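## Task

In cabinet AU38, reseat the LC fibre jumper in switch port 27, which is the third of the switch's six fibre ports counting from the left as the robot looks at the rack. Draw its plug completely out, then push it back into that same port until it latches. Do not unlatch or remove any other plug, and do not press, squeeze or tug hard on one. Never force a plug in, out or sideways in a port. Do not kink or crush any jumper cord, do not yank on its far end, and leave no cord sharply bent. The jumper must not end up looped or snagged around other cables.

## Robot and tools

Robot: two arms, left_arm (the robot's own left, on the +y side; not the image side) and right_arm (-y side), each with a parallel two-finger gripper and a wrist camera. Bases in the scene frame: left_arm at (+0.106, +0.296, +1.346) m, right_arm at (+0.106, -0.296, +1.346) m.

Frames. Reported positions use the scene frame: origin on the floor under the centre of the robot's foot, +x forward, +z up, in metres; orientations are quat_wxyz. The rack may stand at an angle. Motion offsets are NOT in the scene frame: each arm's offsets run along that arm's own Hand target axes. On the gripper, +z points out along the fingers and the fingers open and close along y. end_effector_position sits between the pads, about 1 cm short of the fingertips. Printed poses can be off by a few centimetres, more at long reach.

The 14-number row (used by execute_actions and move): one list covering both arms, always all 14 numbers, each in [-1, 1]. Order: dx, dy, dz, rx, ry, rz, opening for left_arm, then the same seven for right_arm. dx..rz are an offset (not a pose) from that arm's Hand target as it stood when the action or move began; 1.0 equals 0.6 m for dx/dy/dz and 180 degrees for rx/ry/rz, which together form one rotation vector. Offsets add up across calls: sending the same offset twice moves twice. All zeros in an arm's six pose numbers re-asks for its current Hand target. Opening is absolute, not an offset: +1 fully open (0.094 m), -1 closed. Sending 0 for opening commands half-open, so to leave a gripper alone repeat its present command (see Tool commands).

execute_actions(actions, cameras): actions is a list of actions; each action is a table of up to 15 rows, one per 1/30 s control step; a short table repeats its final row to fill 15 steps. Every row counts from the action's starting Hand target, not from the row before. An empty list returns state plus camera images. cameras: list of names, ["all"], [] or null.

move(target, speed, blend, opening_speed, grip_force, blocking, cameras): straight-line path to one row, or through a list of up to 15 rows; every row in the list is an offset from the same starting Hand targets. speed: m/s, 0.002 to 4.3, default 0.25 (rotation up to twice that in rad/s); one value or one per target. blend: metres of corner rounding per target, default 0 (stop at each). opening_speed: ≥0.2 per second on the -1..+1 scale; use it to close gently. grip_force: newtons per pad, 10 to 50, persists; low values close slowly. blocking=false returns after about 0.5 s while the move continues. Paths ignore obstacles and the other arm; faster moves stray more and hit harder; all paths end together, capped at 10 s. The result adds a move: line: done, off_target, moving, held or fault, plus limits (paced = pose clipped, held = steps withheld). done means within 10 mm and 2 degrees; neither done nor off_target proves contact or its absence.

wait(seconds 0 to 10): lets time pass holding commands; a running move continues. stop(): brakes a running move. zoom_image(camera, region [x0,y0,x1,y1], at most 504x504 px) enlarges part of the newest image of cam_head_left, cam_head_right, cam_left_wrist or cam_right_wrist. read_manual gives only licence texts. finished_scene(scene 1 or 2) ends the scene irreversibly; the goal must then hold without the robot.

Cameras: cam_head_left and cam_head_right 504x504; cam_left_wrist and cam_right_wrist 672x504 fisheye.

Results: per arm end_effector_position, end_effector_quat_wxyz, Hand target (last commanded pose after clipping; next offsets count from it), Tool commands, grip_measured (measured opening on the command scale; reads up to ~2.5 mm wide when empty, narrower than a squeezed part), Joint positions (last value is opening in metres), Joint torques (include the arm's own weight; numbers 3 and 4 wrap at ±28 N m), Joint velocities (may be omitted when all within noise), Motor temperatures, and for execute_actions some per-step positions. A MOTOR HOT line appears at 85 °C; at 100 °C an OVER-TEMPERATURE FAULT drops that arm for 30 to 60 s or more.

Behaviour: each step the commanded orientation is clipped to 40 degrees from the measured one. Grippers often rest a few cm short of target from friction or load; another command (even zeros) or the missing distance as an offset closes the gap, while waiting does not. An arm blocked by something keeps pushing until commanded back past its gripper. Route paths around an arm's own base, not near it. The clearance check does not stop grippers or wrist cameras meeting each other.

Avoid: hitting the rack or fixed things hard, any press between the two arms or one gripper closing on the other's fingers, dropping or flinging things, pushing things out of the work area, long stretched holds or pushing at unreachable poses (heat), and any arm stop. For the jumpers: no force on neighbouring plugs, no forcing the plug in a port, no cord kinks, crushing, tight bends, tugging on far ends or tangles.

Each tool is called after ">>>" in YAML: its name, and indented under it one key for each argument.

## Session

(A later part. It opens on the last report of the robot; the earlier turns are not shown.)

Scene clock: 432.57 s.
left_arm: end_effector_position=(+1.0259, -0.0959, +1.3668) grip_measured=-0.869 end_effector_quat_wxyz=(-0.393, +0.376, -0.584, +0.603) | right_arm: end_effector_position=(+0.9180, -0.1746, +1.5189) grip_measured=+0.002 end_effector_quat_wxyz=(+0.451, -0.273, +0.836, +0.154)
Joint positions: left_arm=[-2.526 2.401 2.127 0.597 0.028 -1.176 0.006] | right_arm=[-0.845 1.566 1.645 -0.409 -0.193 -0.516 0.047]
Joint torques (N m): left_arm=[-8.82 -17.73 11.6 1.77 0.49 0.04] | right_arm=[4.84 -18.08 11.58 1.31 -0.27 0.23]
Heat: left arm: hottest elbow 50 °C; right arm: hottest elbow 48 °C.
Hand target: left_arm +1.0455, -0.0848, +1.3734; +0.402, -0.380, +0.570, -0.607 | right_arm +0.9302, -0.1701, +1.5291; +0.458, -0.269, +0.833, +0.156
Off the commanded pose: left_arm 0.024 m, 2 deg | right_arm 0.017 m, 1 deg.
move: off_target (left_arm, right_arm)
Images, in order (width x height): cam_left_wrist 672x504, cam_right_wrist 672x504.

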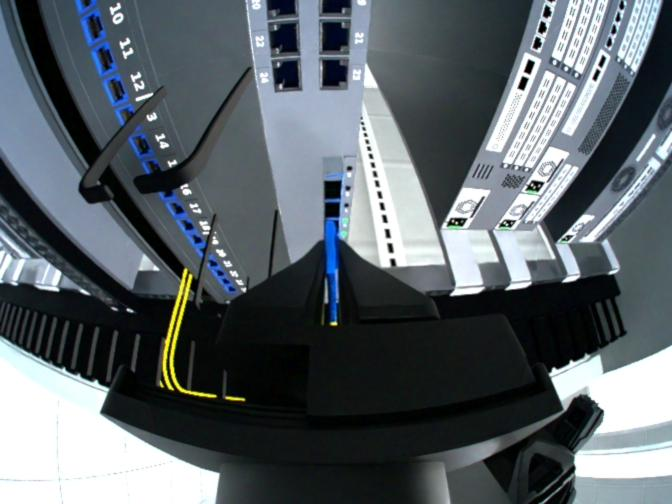

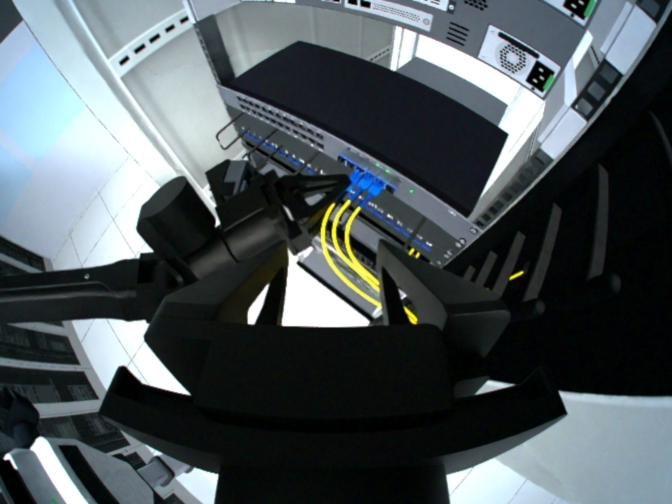

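>>> move:
  target: [-0.005,0.0009,0.0051,0,0,0,-0.95,0,0,0,0,0,0,0]
  speed: 0.03
  cameras: ["cam_left_wrist","cam_right_wrist"]

>>> zoom_image:
  camera: "cam_left_wrist"
  region: [280, 190, 390, 290]

>>> zoom_image:
  camera: "cam_right_wrist"
  region: [322, 158, 382, 208]

Scene clock: 440.23 s.
left_arm: end_effector_position=(+1.0287, -0.0962, +1.3669) grip_measured=-0.869 end_effector_quat_wxyz=(-0.392, +0.375, -0.584, +0.604) | right_arm: end_effector_position=(+0.9180, -0.1746, +1.5189) grip_measured=+0.002 end_effector_quat_wxyz=(+0.451, -0.273, +0.836, +0.154)
Joint positions: left_arm=[-2.524 2.408 2.143 0.586 0.032 -1.176 0.006] | right_arm=[-0.845 1.566 1.645 -0.409 -0.193 -0.516 0.047]
Joint torques (N m): left_arm=[-8.53 -17.79 11.55 1.58 0.35 0] | right_arm=[4.84 -18.2 11.59 1.32 -0.26 0.24]
Heat: left arm: hottest elbow 52 °C; right arm: hottest elbow 48 °C.
Hand target: left_arm +1.0494, -0.0833, +1.3729; +0.402, -0.380, +0.570, -0.607 | right_arm +0.9302, -0.1701, +1.5291; +0.458, -0.269, +0.833, +0.156
Off the commanded pose: left_arm 0.025 m, 2 deg | right_arm 0.017 m, 1 deg.
move: off_target (left_arm, right_arm)
Images, in order (width x height): cam_left_wrist 672x504, cam_right_wrist 672x504.

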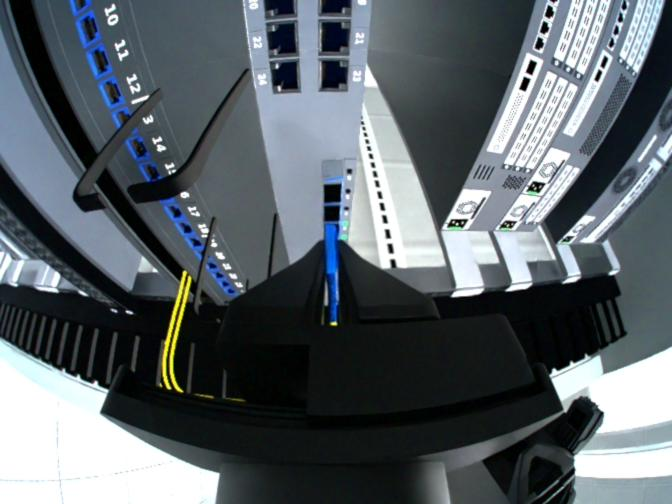

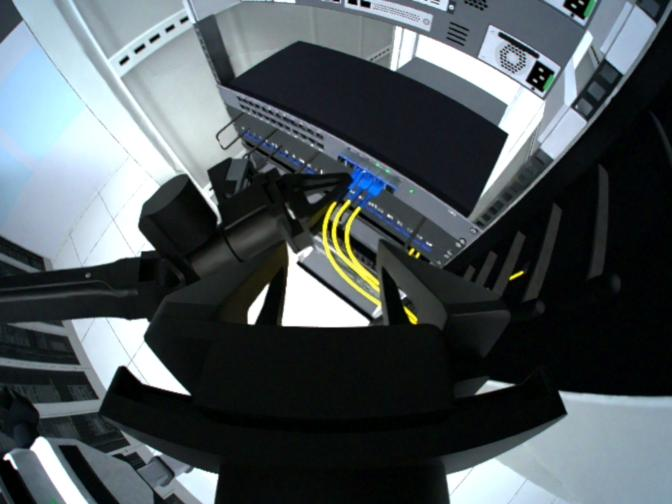

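Scaled by 4.582 from the camera's 672x504 image, which has a finer 960x720 frame.

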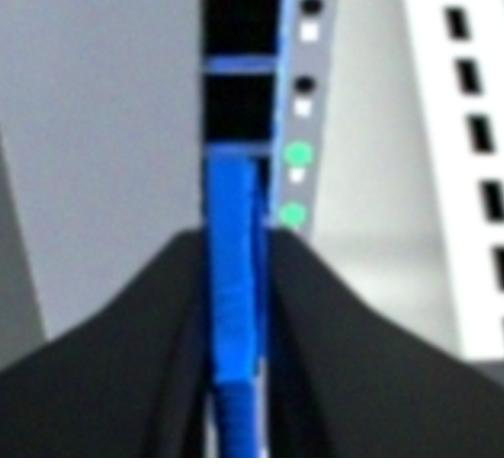

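Scaled by 8.400 from the camera's 672x504 image, which has a finer 960x720 frame.

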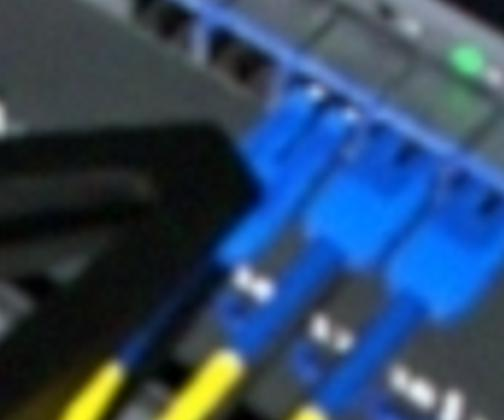

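>>> move:
  target: [-0.0048,0.0003,0.0012,0,0,0,-0.95,0,0,0,0,0,0,0]
  speed: 0.03
  cameras: ["cam_left_wrist","cam_right_wrist"]

>>> zoom_image:
  camera: "cam_left_wrist"
  region: [280, 190, 390, 290]

>>> zoom_image:
  camera: "cam_right_wrist"
  region: [322, 158, 382, 208]

Scene clock: 444.77 s.
left_arm: end_effector_position=(+1.0294, -0.0959, +1.3671) grip_measured=-0.869 end_effector_quat_wxyz=(-0.392, +0.374, -0.585, +0.604) | right_arm: end_effector_position=(+0.9180, -0.1746, +1.5189) grip_measured=+0.002 end_effector_quat_wxyz=(+0.451, -0.273, +0.836, +0.154)
Joint positions: left_arm=[-2.523 2.408 2.146 0.583 0.036 -1.176 0.006] | right_arm=[-0.845 1.566 1.645 -0.409 -0.193 -0.516 0.047]
Joint torques (N m): left_arm=[-8.7 -18.67 11.64 1.68 0.43 -0.02] | right_arm=[4.84 -18.2 11.56 1.28 -0.25 0.22]
Heat: left arm: hottest elbow 53 °C; right arm: hottest elbow 48 °C.
Hand target: left_arm +1.0513, -0.0808, +1.3730; +0.402, -0.380, +0.570, -0.607 | right_arm +0.9302, -0.1701, +1.5291; +0.458, -0.269, +0.833, +0.156
Off the commanded pose: left_arm 0.027 m, 2 deg | right_arm 0.017 m, 1 deg.
move: off_target (left_arm, right_arm)
Images, in order (width x height): cam_left_wrist 672x504, cam_right_wrist 672x504.

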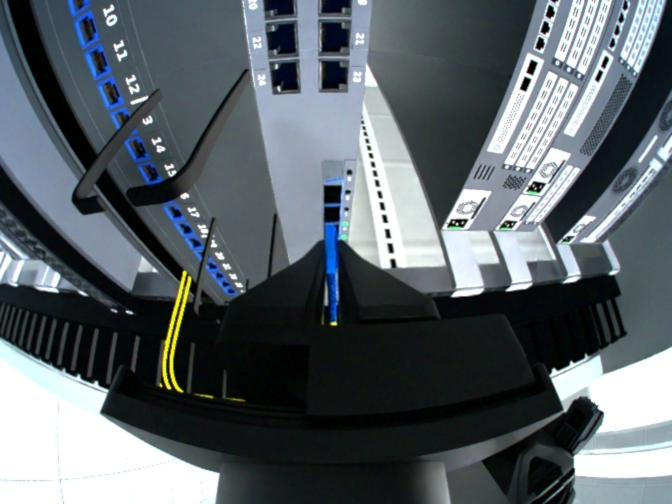

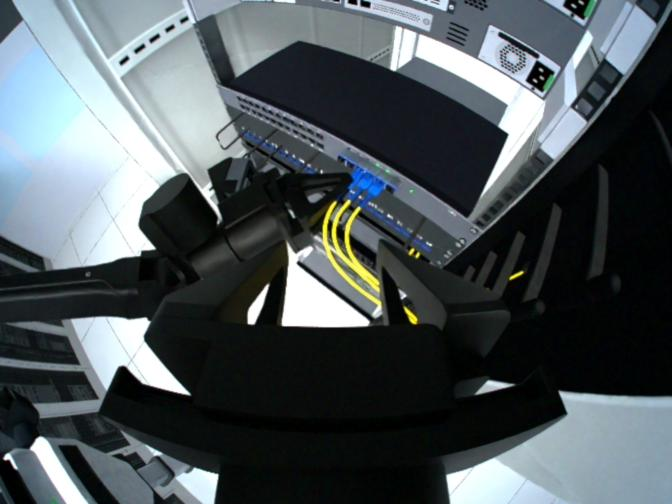

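Scaled by 4.582 from the camera's 672x504 image, which has a finer 960x720 frame.

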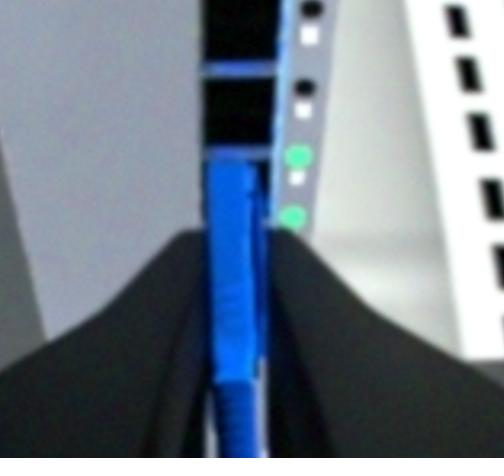

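Scaled by 8.400 from the camera's 672x504 image, which has a finer 960x720 frame.

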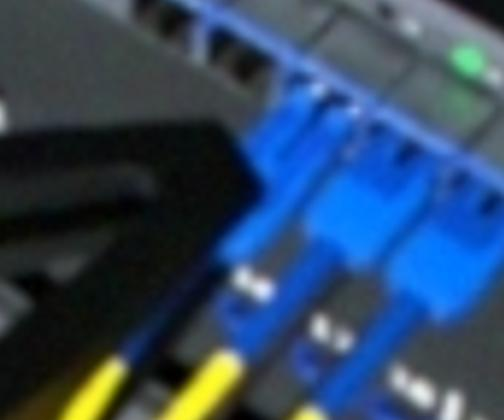

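>>> move:
  target: [-0.0042,0.0,-0.0034,0,0,0,-0.95,0,0,0,0,0,0,0]
  speed: 0.03
  cameras: []

Scene clock: 447.73 s.
left_arm: end_effector_position=(+1.0295, -0.0958, +1.3673) grip_measured=-0.869 end_effector_quat_wxyz=(-0.391, +0.373, -0.585, +0.605) | right_arm: end_effector_position=(+0.9180, -0.1746, +1.5189) grip_measured=+0.002 end_effector_quat_wxyz=(+0.451, -0.273, +0.836, +0.154)
Joint positions: left_arm=[-2.523 2.408 2.146 0.583 0.04 -1.177 0.006] | right_arm=[-0.845 1.566 1.645 -0.409 -0.193 -0.516 0.047]
Joint torques (N m): left_arm=[-8.12 -18.55 11.02 1.68 0.37 0] | right_arm=[4.89 -18.32 11.59 1.29 -0.26 0.23]
Heat: left arm: hottest elbow 52 °C; right arm: hottest elbow 48 °C.
Hand target: left_arm +1.0504, -0.0777, +1.3731; +0.402, -0.380, +0.570, -0.607 | right_arm +0.9302, -0.1701, +1.5291; +0.458, -0.269, +0.833, +0.156
Off the commanded pose: left_arm 0.028 m, 2 deg | right_arm 0.017 m, 1 deg.
move: off_target (left_arm, right_arm)
No camera images: "cameras" was empty.

>>> move:
  target: [-0.0014,0.0,-0.001,0,-0.0035,0,-0.95,0,0,0,0,0,0,0]
  speed: 0.03
  cameras: ["cam_right_wrist"]

>>> zoom_image:
  camera: "cam_right_wrist"
  region: [322, 158, 382, 208]

Scene clock: 450.20 s.
left_arm: end_effector_position=(+1.0298, -0.0951, +1.3670) grip_measured=-0.869 end_effector_quat_wxyz=(-0.392, +0.374, -0.584, +0.604) | right_arm: end_effector_position=(+0.9180, -0.1746, +1.5189) grip_measured=+0.002 end_effector_quat_wxyz=(+0.451, -0.273, +0.836, +0.154)
Joint positions: left_arm=[-2.522 2.408 2.146 0.583 0.037 -1.177 0.006] | right_arm=[-0.845 1.566 1.645 -0.409 -0.193 -0.516 0.047]
Joint torques (N m): left_arm=[-7.59 -18.84 10.93 1.99 0.02 0.02] | right_arm=[4.89 -18.26 11.59 1.33 -0.26 0.23]
Heat: left arm: hottest elbow 52 °C; right arm: hottest elbow 49 °C.
Hand target: left_arm +1.0503, -0.0764, +1.3729; +0.406, -0.383, +0.568, -0.605 | right_arm +0.9302, -0.1701, +1.5291; +0.458, -0.269, +0.833, +0.156
Off the commanded pose: left_arm 0.028 m, 3 deg | right_arm 0.017 m, 1 deg.
move: off_target (left_arm, right_arm)
Images, in order (width x height): cam_right_wrist 672x504.

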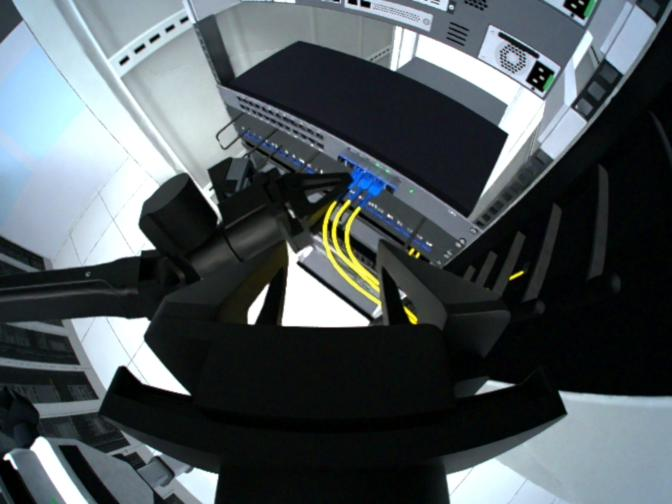

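Scaled by 8.400 from the camera's 672x504 image, which has a finer 960x720 frame.

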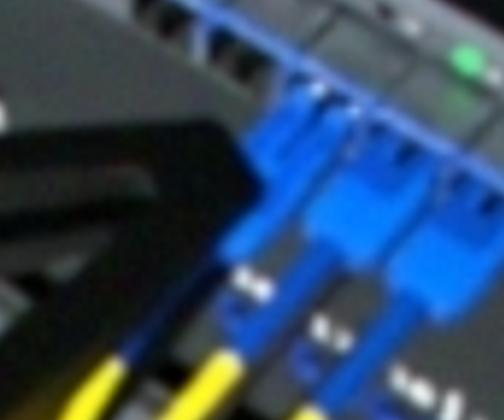

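>>> move:
  target: [-0.0038,0.0005,0.0093,0,0,0,-0.95,0,0,0,0,0,0,0]
  speed: 0.03
  cameras: ["cam_left_wrist","cam_right_wrist"]

>>> zoom_image:
  camera: "cam_left_wrist"
  region: [280, 190, 390, 290]

>>> zoom_image:
  camera: "cam_right_wrist"
  region: [322, 158, 382, 208]

Scene clock: 453.80 s.
left_arm: end_effector_position=(+1.0314, -0.0957, +1.3671) grip_measured=-0.869 end_effector_quat_wxyz=(-0.392, +0.374, -0.584, +0.605) | right_arm: end_effector_position=(+0.9180, -0.1746, +1.5189) grip_measured=+0.002 end_effector_quat_wxyz=(+0.451, -0.273, +0.836, +0.154)
Joint positions: left_arm=[-2.522 2.413 2.158 0.579 0.037 -1.177 0.006] | right_arm=[-0.845 1.566 1.645 -0.409 -0.193 -0.516 0.047]
Joint torques (N m): left_arm=[-8.35 -17.9 11.64 1.7 0.11 0.03] | right_arm=[4.78 -18.14 11.58 1.33 -0.27 0.23]
Heat: left arm: hottest elbow 51 °C; right arm: hottest elbow 49 °C.
Hand target: left_arm +1.0563, -0.0766, +1.3728; +0.406, -0.383, +0.568, -0.605 | right_arm +0.9302, -0.1701, +1.5291; +0.458, -0.269, +0.833, +0.156
Off the commanded pose: left_arm 0.032 m, 3 deg | right_arm 0.017 m, 1 deg.
move: off_target (left_arm, right_arm)
Images, in order (width x height): cam_left_wrist 672x504, cam_right_wrist 672x504.

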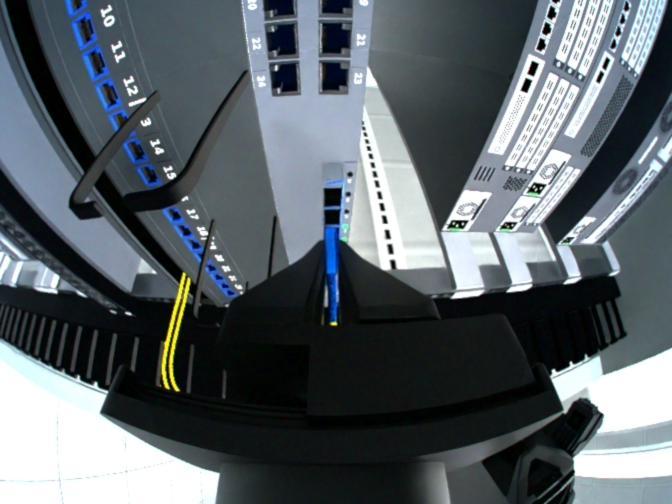

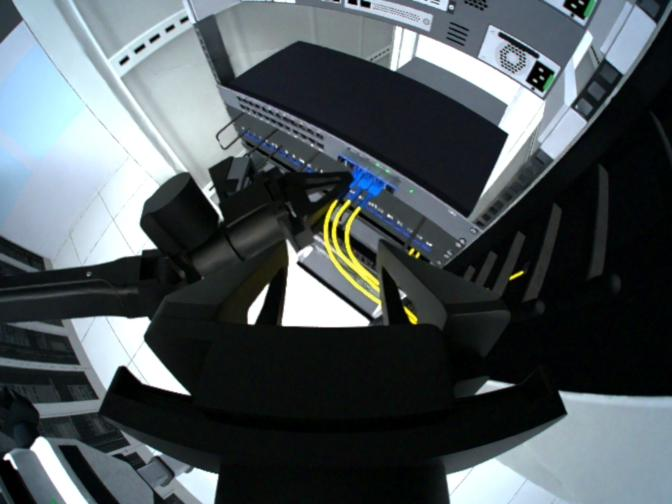

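Scaled by 4.582 from the camera's 672x504 image, which has a finer 960x720 frame.

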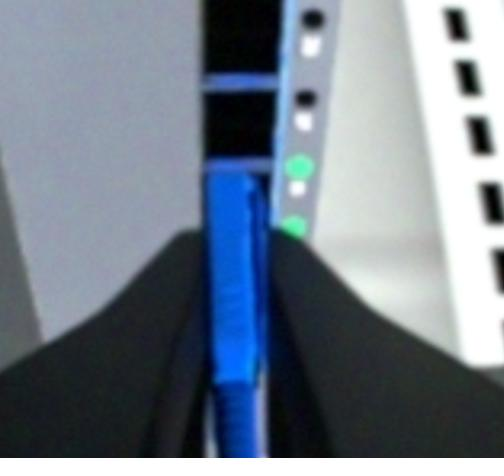

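Scaled by 8.400 from the camera's 672x504 image, which has a finer 960x720 frame.

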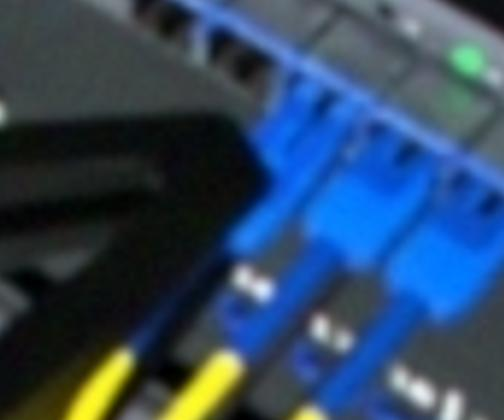

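>>> move:
  target: [-0.0032,0.0005,0.0077,0,0,0,-0.95,0,0,0,0,0,0,0]
  speed: 0.03
  cameras: []

>>> move:
  target: [-0.0032,0.0005,0.0077,0,0,0,-0.95,0,0,0,0,0,0,0]
  speed: 0.03
  cameras: ["cam_left_wrist","cam_right_wrist"]

>>> zoom_image:
  camera: "cam_left_wrist"
  region: [280, 190, 390, 290]

>>> zoom_image:
  camera: "cam_right_wrist"
  region: [322, 158, 382, 208]

Scene clock: 457.60 s.
left_arm: end_effector_position=(+1.0361, -0.0958, +1.3673) grip_measured=-0.869 end_effector_quat_wxyz=(-0.392, +0.375, -0.583, +0.604) | right_arm: end_effector_position=(+0.9180, -0.1746, +1.5189) grip_measured=+0.002 end_effector_quat_wxyz=(+0.451, -0.273, +0.836, +0.154)
Joint positions: left_arm=[-2.521 2.426 2.187 0.563 0.037 -1.178 0.006] | right_arm=[-0.845 1.566 1.645 -0.409 -0.193 -0.516 0.047]
Joint torques (N m): left_arm=[-7.88 -18.55 11.93 1.59 0.2 -0.01] | right_arm=[4.78 -18.08 11.56 1.31 -0.26 0.23]
Heat: left arm: hottest elbow 51 °C; right arm: hottest elbow 49 °C.
Hand target: left_arm +1.0613, -0.0765, +1.3729; +0.406, -0.383, +0.568, -0.605 | right_arm +0.9302, -0.1701, +1.5291; +0.458, -0.269, +0.833, +0.156
Off the commanded pose: left_arm 0.032 m, 3 deg | right_arm 0.017 m, 1 deg.
move: off_target (left_arm, right_arm)
No camera images: "cameras" was empty.

Scene clock: 458.57 s.
left_arm: end_effector_position=(+1.0390, -0.0962, +1.3672) grip_measured=-0.869 end_effector_quat_wxyz=(-0.392, +0.375, -0.583, +0.604) | right_arm: end_effector_position=(+0.9180, -0.1746, +1.5189) grip_measured=+0.002 end_effector_quat_wxyz=(+0.451, -0.273, +0.836, +0.154)
Joint positions: left_arm=[-2.52 2.434 2.205 0.552 0.037 -1.179 0.006] | right_arm=[-0.845 1.566 1.645 -0.409 -0.193 -0.516 0.047]
Joint torques (N m): left_arm=[-8.12 -18.14 12.53 1.46 0.3 -0.01] | right_arm=[4.78 -18.2 11.6 1.29 -0.26 0.23]
Heat: left arm: hottest elbow 51 °C; right arm: hottest elbow 49 °C.
Hand target: left_arm +1.0662, -0.0767, +1.3727; +0.405, -0.383, +0.568, -0.605 | right_arm +0.9302, -0.1701, +1.5291; +0.458, -0.269, +0.833, +0.156
Off the commanded pose: left_arm 0.034 m, 3 deg | right_arm 0.017 m, 1 deg.
move: off_target (left_arm, right_arm)
Images, in order (width x height): cam_left_wrist 672x504, cam_right_wrist 672x504.

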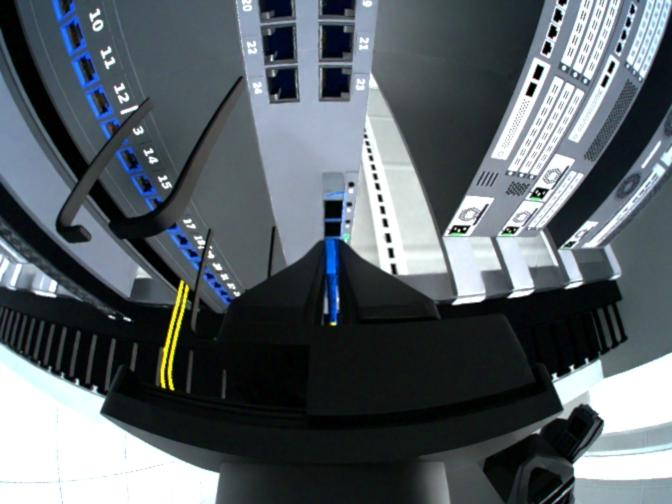

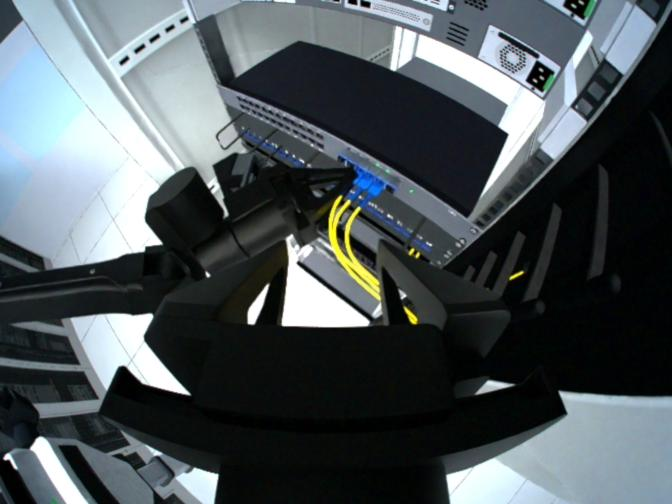

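Scaled by 4.582 from the camera's 672x504 image, which has a finer 960x720 frame.

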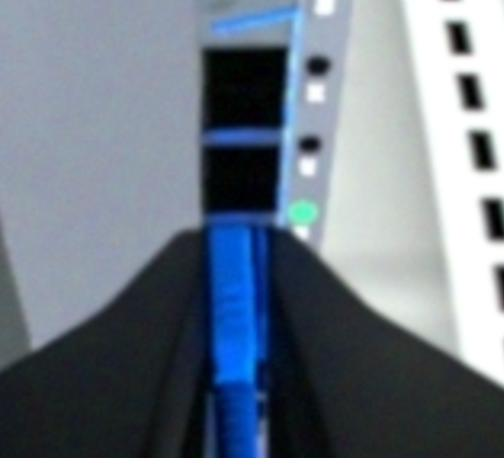

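Scaled by 8.400 from the camera's 672x504 image, which has a finer 960x720 frame.

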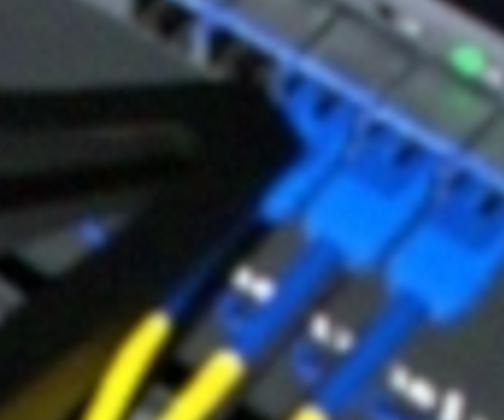

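>>> move:
  target: [-0.0045,0.0005,0.0108,0,0,0,-0.95,0,0,0,0,0,0,0]
  speed: 0.03
  cameras: ["cam_left_wrist","cam_right_wrist"]

>>> zoom_image:
  camera: "cam_left_wrist"
  region: [280, 190, 390, 290]

>>> zoom_image:
  camera: "cam_right_wrist"
  region: [322, 158, 382, 208]

Scene clock: 463.60 s.
left_arm: end_effector_position=(+1.0406, -0.0955, +1.3671) grip_measured=-0.869 end_effector_quat_wxyz=(-0.392, +0.374, -0.583, +0.605) | right_arm: end_effector_position=(+0.9180, -0.1746, +1.5189) grip_measured=+0.002 end_effector_quat_wxyz=(+0.451, -0.273, +0.836, +0.154)
Joint positions: left_arm=[-2.518 2.438 2.214 0.549 0.042 -1.179 0.006] | right_arm=[-0.845 1.566 1.645 -0.409 -0.193 -0.516 0.047]
Joint torques (N m): left_arm=[-7.94 -17.26 13.57 0.87 0.18 -0.02] | right_arm=[4.84 -18.2 11.56 1.31 -0.27 0.23]
Heat: left arm: hottest elbow 53 °C; right arm: hottest elbow 49 °C.
Hand target: left_arm +1.0733, -0.0766, +1.3730; +0.406, -0.383, +0.568, -0.605 | right_arm +0.9302, -0.1701, +1.5291; +0.458, -0.269, +0.833, +0.156
Off the commanded pose: left_arm 0.038 m, 3 deg | right_arm 0.017 m, 1 deg.
move: off_target (left_arm, right_arm)
Images, in order (width x height): cam_left_wrist 672x504, cam_right_wrist 672x504.

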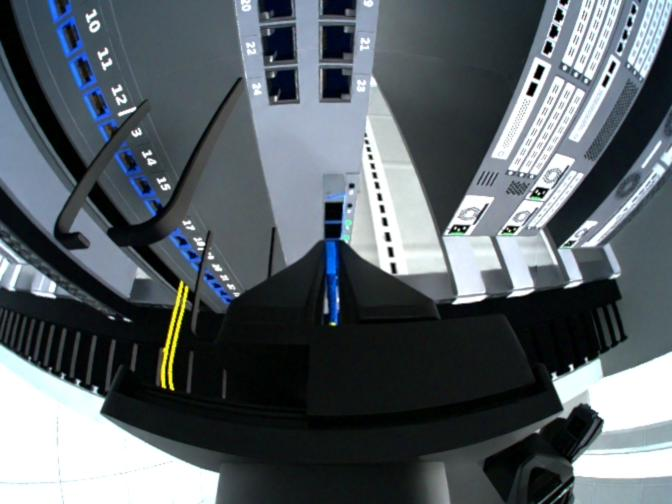

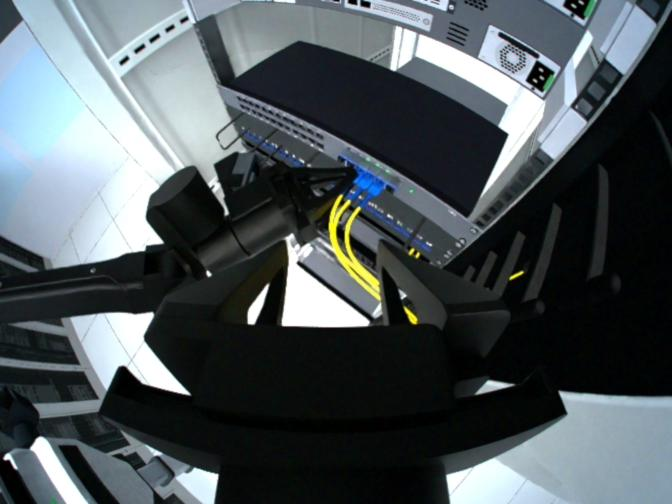

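Scaled by 4.582 from the camera's 672x504 image, which has a finer 960x720 frame.

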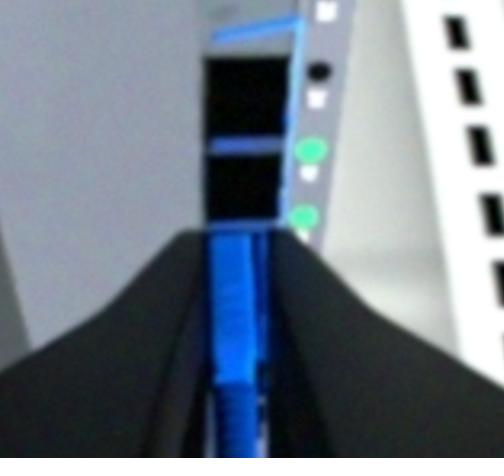

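Scaled by 8.400 from the camera's 672x504 image, which has a finer 960x720 frame.

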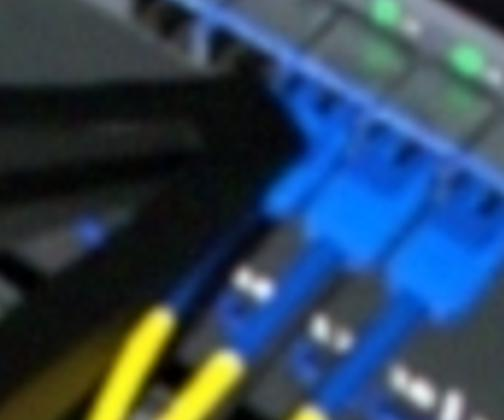

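>>> move:
  target: [0,0,0,0,0,0,-0.84,0,0,0,0,0,0,0]
  speed: 0.03
  opening_speed: 0.2
  cameras: ["cam_left_wrist","cam_right_wrist"]

>>> zoom_image:
  camera: "cam_left_wrist"
  region: [280, 190, 390, 290]

>>> zoom_image:
  camera: "cam_right_wrist"
  region: [322, 158, 382, 208]

Scene clock: 471.20 s.
left_arm: end_effector_position=(+1.0405, -0.0956, +1.3667) grip_measured=-0.838 end_effector_quat_wxyz=(-0.392, +0.374, -0.583, +0.605) | right_arm: end_effector_position=(+0.9180, -0.1746, +1.5189) grip_measured=+0.002 end_effector_quat_wxyz=(+0.451, -0.273, +0.836, +0.154)
Joint positions: left_arm=[-2.518 2.439 2.214 0.549 0.042 -1.179 0.008] | right_arm=[-0.845 1.566 1.645 -0.409 -0.193 -0.516 0.047]
Joint torques (N m): left_arm=[-7.71 -17.85 13.74 1.01 0.22 -0.03] | right_arm=[4.89 -18.08 11.58 1.31 -0.27 0.23]
Heat: left arm: hottest elbow 52 °C; right arm: hottest elbow 49 °C.
Hand target: left_arm +1.0732, -0.0767, +1.3727; +0.405, -0.383, +0.568, -0.605 | right_arm +0.9302, -0.1701, +1.5291; +0.458, -0.269, +0.833, +0.156
Off the commanded pose: left_arm 0.038 m, 3 deg | right_arm 0.017 m, 1 deg.
move: off_target (left_arm, right_arm)
Images, in order (width x height): cam_left_wrist 672x504, cam_right_wrist 672x504.

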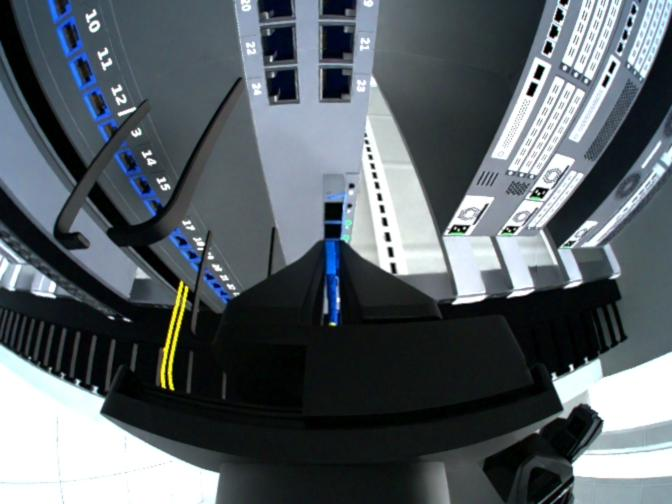

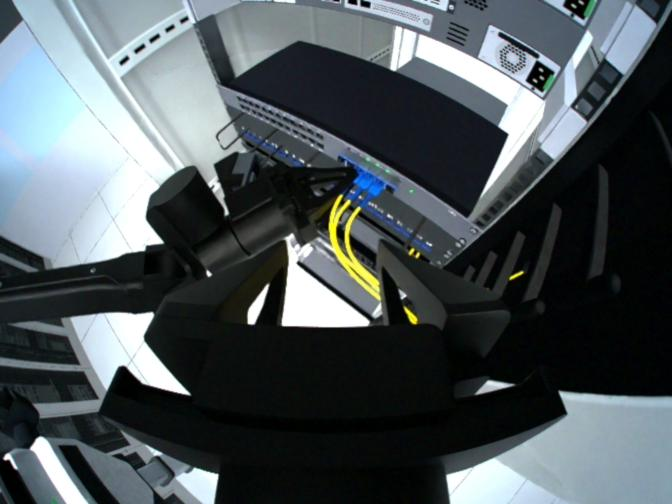

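Scaled by 4.582 from the camera's 672x504 image, which has a finer 960x720 frame.

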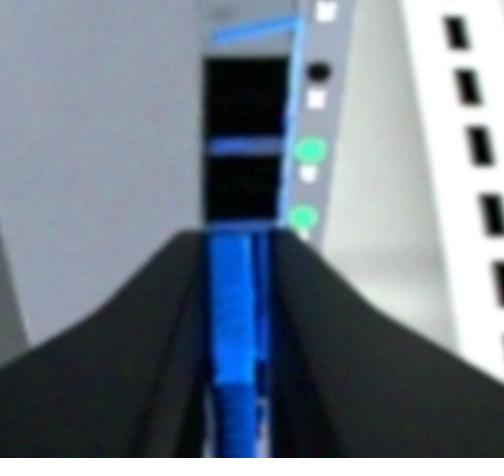

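Scaled by 8.400 from the camera's 672x504 image, which has a finer 960x720 frame.

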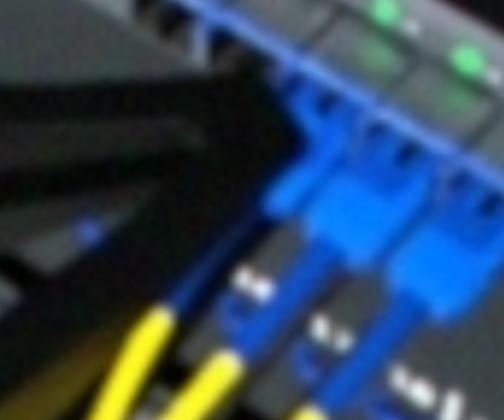

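>>> move:
  target: [0,0,0,0,0,0,-0.75,0,0,0,0,0,0,0]
  speed: 0.03
  opening_speed: 0.2
  cameras: ["cam_left_wrist","cam_right_wrist"]

>>> zoom_image:
  camera: "cam_left_wrist"
  region: [280, 190, 390, 290]

>>> zoom_image:
  camera: "cam_right_wrist"
  region: [322, 158, 382, 208]

Scene clock: 475.83 s.
left_arm: end_effector_position=(+1.0431, -0.0970, +1.3661) grip_measured=-0.753 end_effector_quat_wxyz=(-0.391, +0.374, -0.584, +0.605) | right_arm: end_effector_position=(+0.9180, -0.1746, +1.5189) grip_measured=+0.002 end_effector_quat_wxyz=(+0.451, -0.273, +0.836, +0.154)
Joint positions: left_arm=[-2.518 2.449 2.235 0.536 0.042 -1.18 0.012] | right_arm=[-0.845 1.566 1.645 -0.409 -0.193 -0.516 0.047]
Joint torques (N m): left_arm=[-7.47 -17.79 13.11 0.98 0.15 -0.03] | right_arm=[4.84 -18.14 11.62 1.31 -0.27 0.23]
Heat: left arm: hottest elbow 52 °C; right arm: hottest elbow 49 °C.
Hand target: left_arm +1.0733, -0.0765, +1.3730; +0.406, -0.383, +0.568, -0.605 | right_arm +0.9302, -0.1701, +1.5291; +0.458, -0.269, +0.833, +0.156
Off the commanded pose: left_arm 0.037 m, 3 deg | right_arm 0.017 m, 1 deg.
move: off_target (left_arm, right_arm)
Images, in order (width x height): cam_left_wrist 672x504, cam_right_wrist 672x504.

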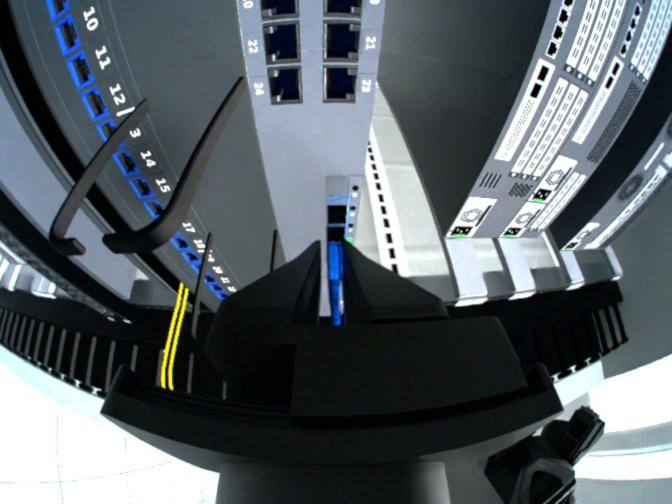

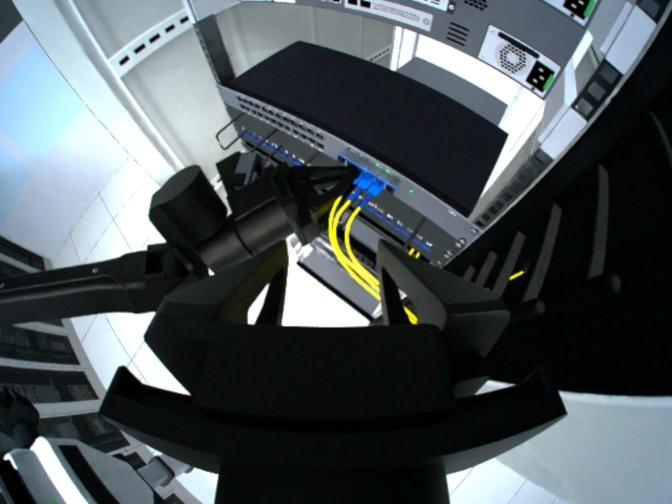

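Scaled by 4.582 from the camera's 672x504 image, which has a finer 960x720 frame.

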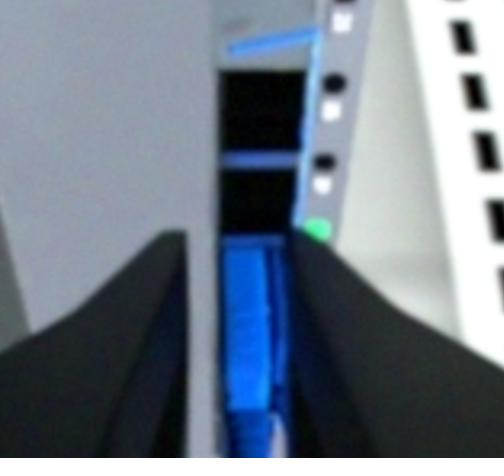

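Scaled by 8.400 from the camera's 672x504 image, which has a finer 960x720 frame.

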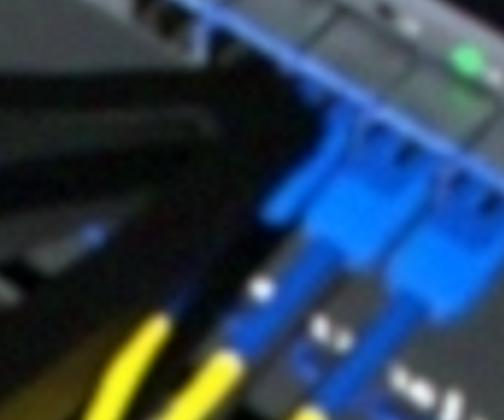

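>>> move:
  target: [0.0155,-0.0015,-0.0368,0,0,0,-0.7,0,0,0,0,0,0,0]
  speed: 0.06
  opening_speed: 0.3
  cameras: []

>>> move:
  target: [0.0,0,0,0,0,0,-0.3,0,0,0,0,0,0,0]
  speed: 0.06
  opening_speed: 0.4
  cameras: ["cam_left_wrist","cam_right_wrist"]

>>> zoom_image:
  camera: "cam_left_wrist"
  region: [280, 190, 390, 290]

>>> zoom_image:
  camera: "cam_right_wrist"
  region: [322, 158, 382, 208]

Scene clock: 487.33 s.
left_arm: end_effector_position=(+1.0454, -0.0916, +1.3684) grip_measured=-0.702 end_effector_quat_wxyz=(-0.399, +0.378, -0.577, +0.604) | right_arm: end_effector_position=(+0.9180, -0.1746, +1.5189) grip_measured=+0.002 end_effector_quat_wxyz=(+0.451, -0.273, +0.836, +0.154)
Joint positions: left_arm=[-2.515 2.449 2.235 0.554 0.031 -1.18 0.014] | right_arm=[-0.845 1.566 1.645 -0.409 -0.193 -0.516 0.047]
Joint torques (N m): left_arm=[-8.35 -20.66 6.74 2.96 0.23 0.03] | right_arm=[4.89 -18.14 11.59 1.36 -0.26 0.23]
Motor temperatures (°C): left_arm=[31 44 54 26 25 27 31] | right_arm=[31 45 49 27 28 28 27]
Heat: left arm: hottest elbow 54 °C; right arm: hottest elbow 49 °C.
Hand target: left_arm +1.0494, -0.0767, +1.3724; +0.406, -0.383, +0.568, -0.605 | right_arm +0.9302, -0.1701, +1.5291; +0.458, -0.269, +0.833, +0.156
Off the commanded pose: left_arm 0.016 m, 1 deg | right_arm 0.017 m, 1 deg.
move: off_target (left_arm, right_arm)
No camera images: "cameras" was empty.

Scene clock: 488.67 s.
left_arm: end_effector_position=(+1.0454, -0.0915, +1.3684) grip_measured=-0.303 end_effector_quat_wxyz=(-0.399, +0.378, -0.577, +0.604) | right_arm: end_effector_position=(+0.9180, -0.1746, +1.5189) grip_measured=+0.002 end_effector_quat_wxyz=(+0.451, -0.273, +0.836, +0.154)
Joint positions: left_arm=[-2.515 2.449 2.235 0.554 0.031 -1.18 0.033] | right_arm=[-0.845 1.566 1.645 -0.409 -0.193 -0.516 0.047]
Joint torques (N m): left_arm=[-8.88 -20.42 6.75 2.97 0.19 0.08] | right_arm=[4.95 -18.08 11.59 1.36 -0.25 0.23]
Heat: left arm: hottest elbow 53 °C; right arm: hottest elbow 49 °C.
Hand target: left_arm +1.0494, -0.0766, +1.3724; +0.406, -0.383, +0.568, -0.605 | right_arm +0.9302, -0.1701, +1.5291; +0.458, -0.269, +0.833, +0.156
Off the commanded pose: left_arm 0.016 m, 1 deg | right_arm 0.017 m, 1 deg.
move: off_target (left_arm, right_arm)
Images, in order (width x height): cam_left_wrist 672x504, cam_right_wrist 672x504.

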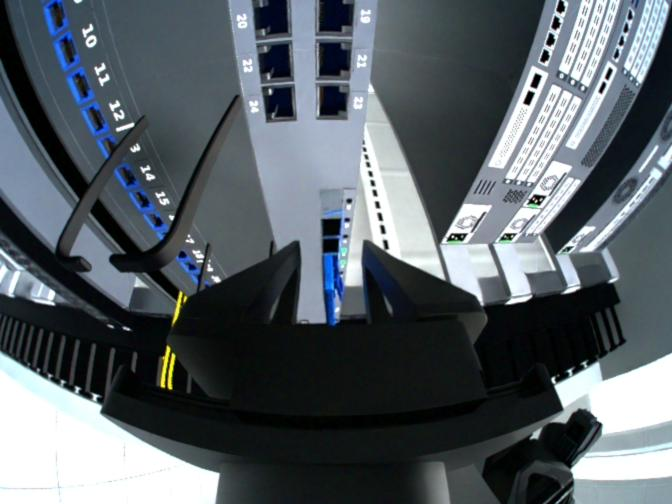

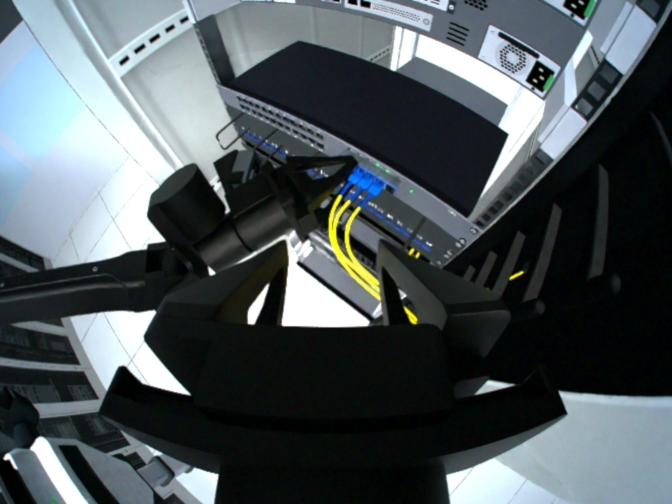

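Scaled by 4.582 from the camera's 672x504 image, which has a finer 960x720 frame.

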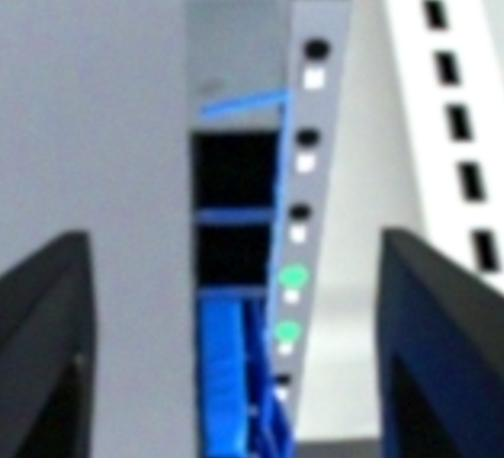

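Scaled by 8.400 from the camera's 672x504 image, which has a finer 960x720 frame.

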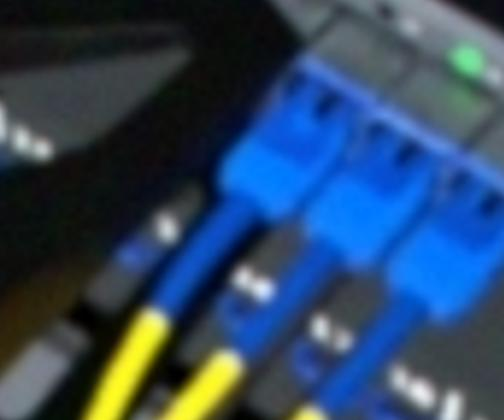

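>>> move:
  target:
    - [0.0528,-0.019,-0.0934,0,0.0035,0,-0.3,0,0,0,0,0,0,0]
    - [0.0528,-0.0073,-0.094,0,0.0035,0,-0.3,0,0,0,0,0,0,0]
  speed: 0.06
  cameras: ["cam_left_wrist","cam_right_wrist"]

>>> zoom_image:
  camera: "cam_left_wrist"
  region: [280, 190, 390, 290]

>>> zoom_image:
  camera: "cam_right_wrist"
  region: [322, 158, 382, 208]

Scene clock: 498.20 s.
left_arm: end_effector_position=(+0.9875, -0.0812, +1.3569) grip_measured=-0.302 end_effector_quat_wxyz=(-0.398, +0.385, -0.579, +0.598) | right_arm: end_effector_position=(+0.9180, -0.1746, +1.5189) grip_measured=+0.002 end_effector_quat_wxyz=(+0.451, -0.273, +0.836, +0.154)
Joint positions: left_arm=[-2.528 2.316 1.905 0.74 0.003 -1.18 0.033] | right_arm=[-0.845 1.566 1.645 -0.409 -0.193 -0.516 0.047]
Joint torques (N m): left_arm=[-10.46 -18.78 6.04 2.89 0.39 0.14] | right_arm=[4.84 -18.2 11.62 1.29 -0.26 0.22]
Heat: left arm: hottest elbow 52 °C; right arm: hottest elbow 49 °C.
Hand target: left_arm +0.9850, -0.0848, +1.3733; +0.402, -0.380, +0.570, -0.607 | right_arm +0.9302, -0.1701, +1.5291; +0.458, -0.269, +0.833, +0.156
Off the commanded pose: left_arm 0.017 m, 2 deg | right_arm 0.017 m, 1 deg.
move: off_target (left_arm, right_arm)
Images, in order (width x height): cam_left_wrist 672x504, cam_right_wrist 672x504.

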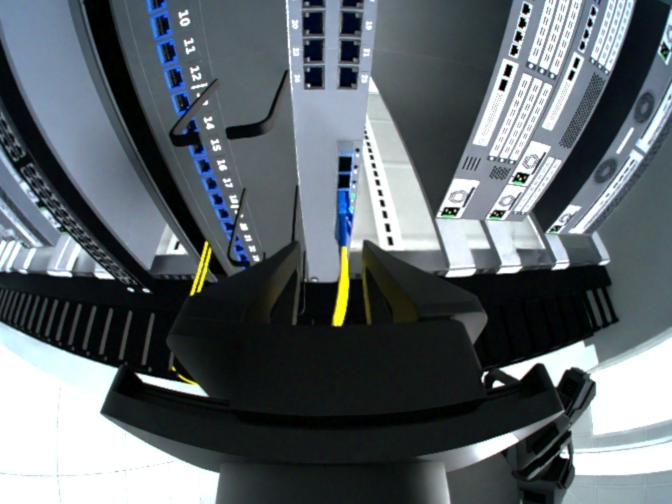

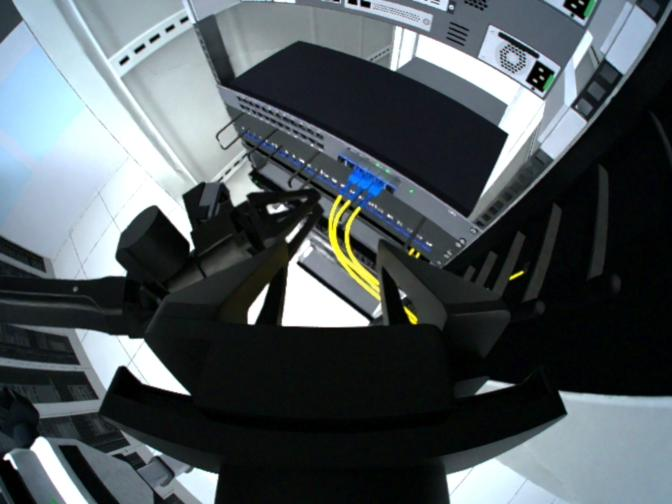

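Scaled by 4.582 from the camera's 672x504 image, which has a finer 960x720 frame.

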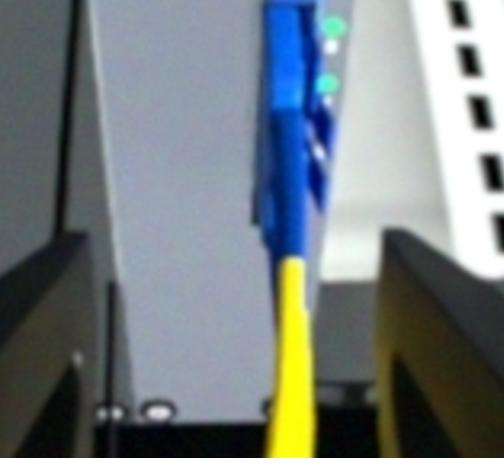

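Scaled by 8.400 from the camera's 672x504 image, which has a finer 960x720 frame.

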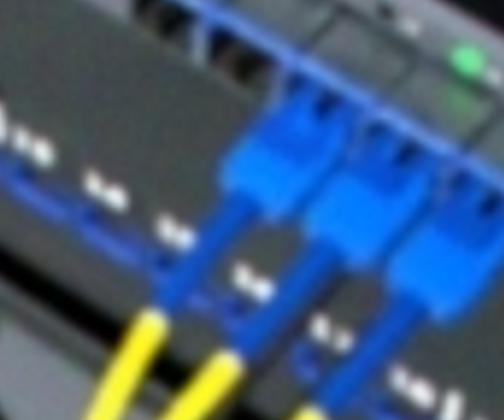

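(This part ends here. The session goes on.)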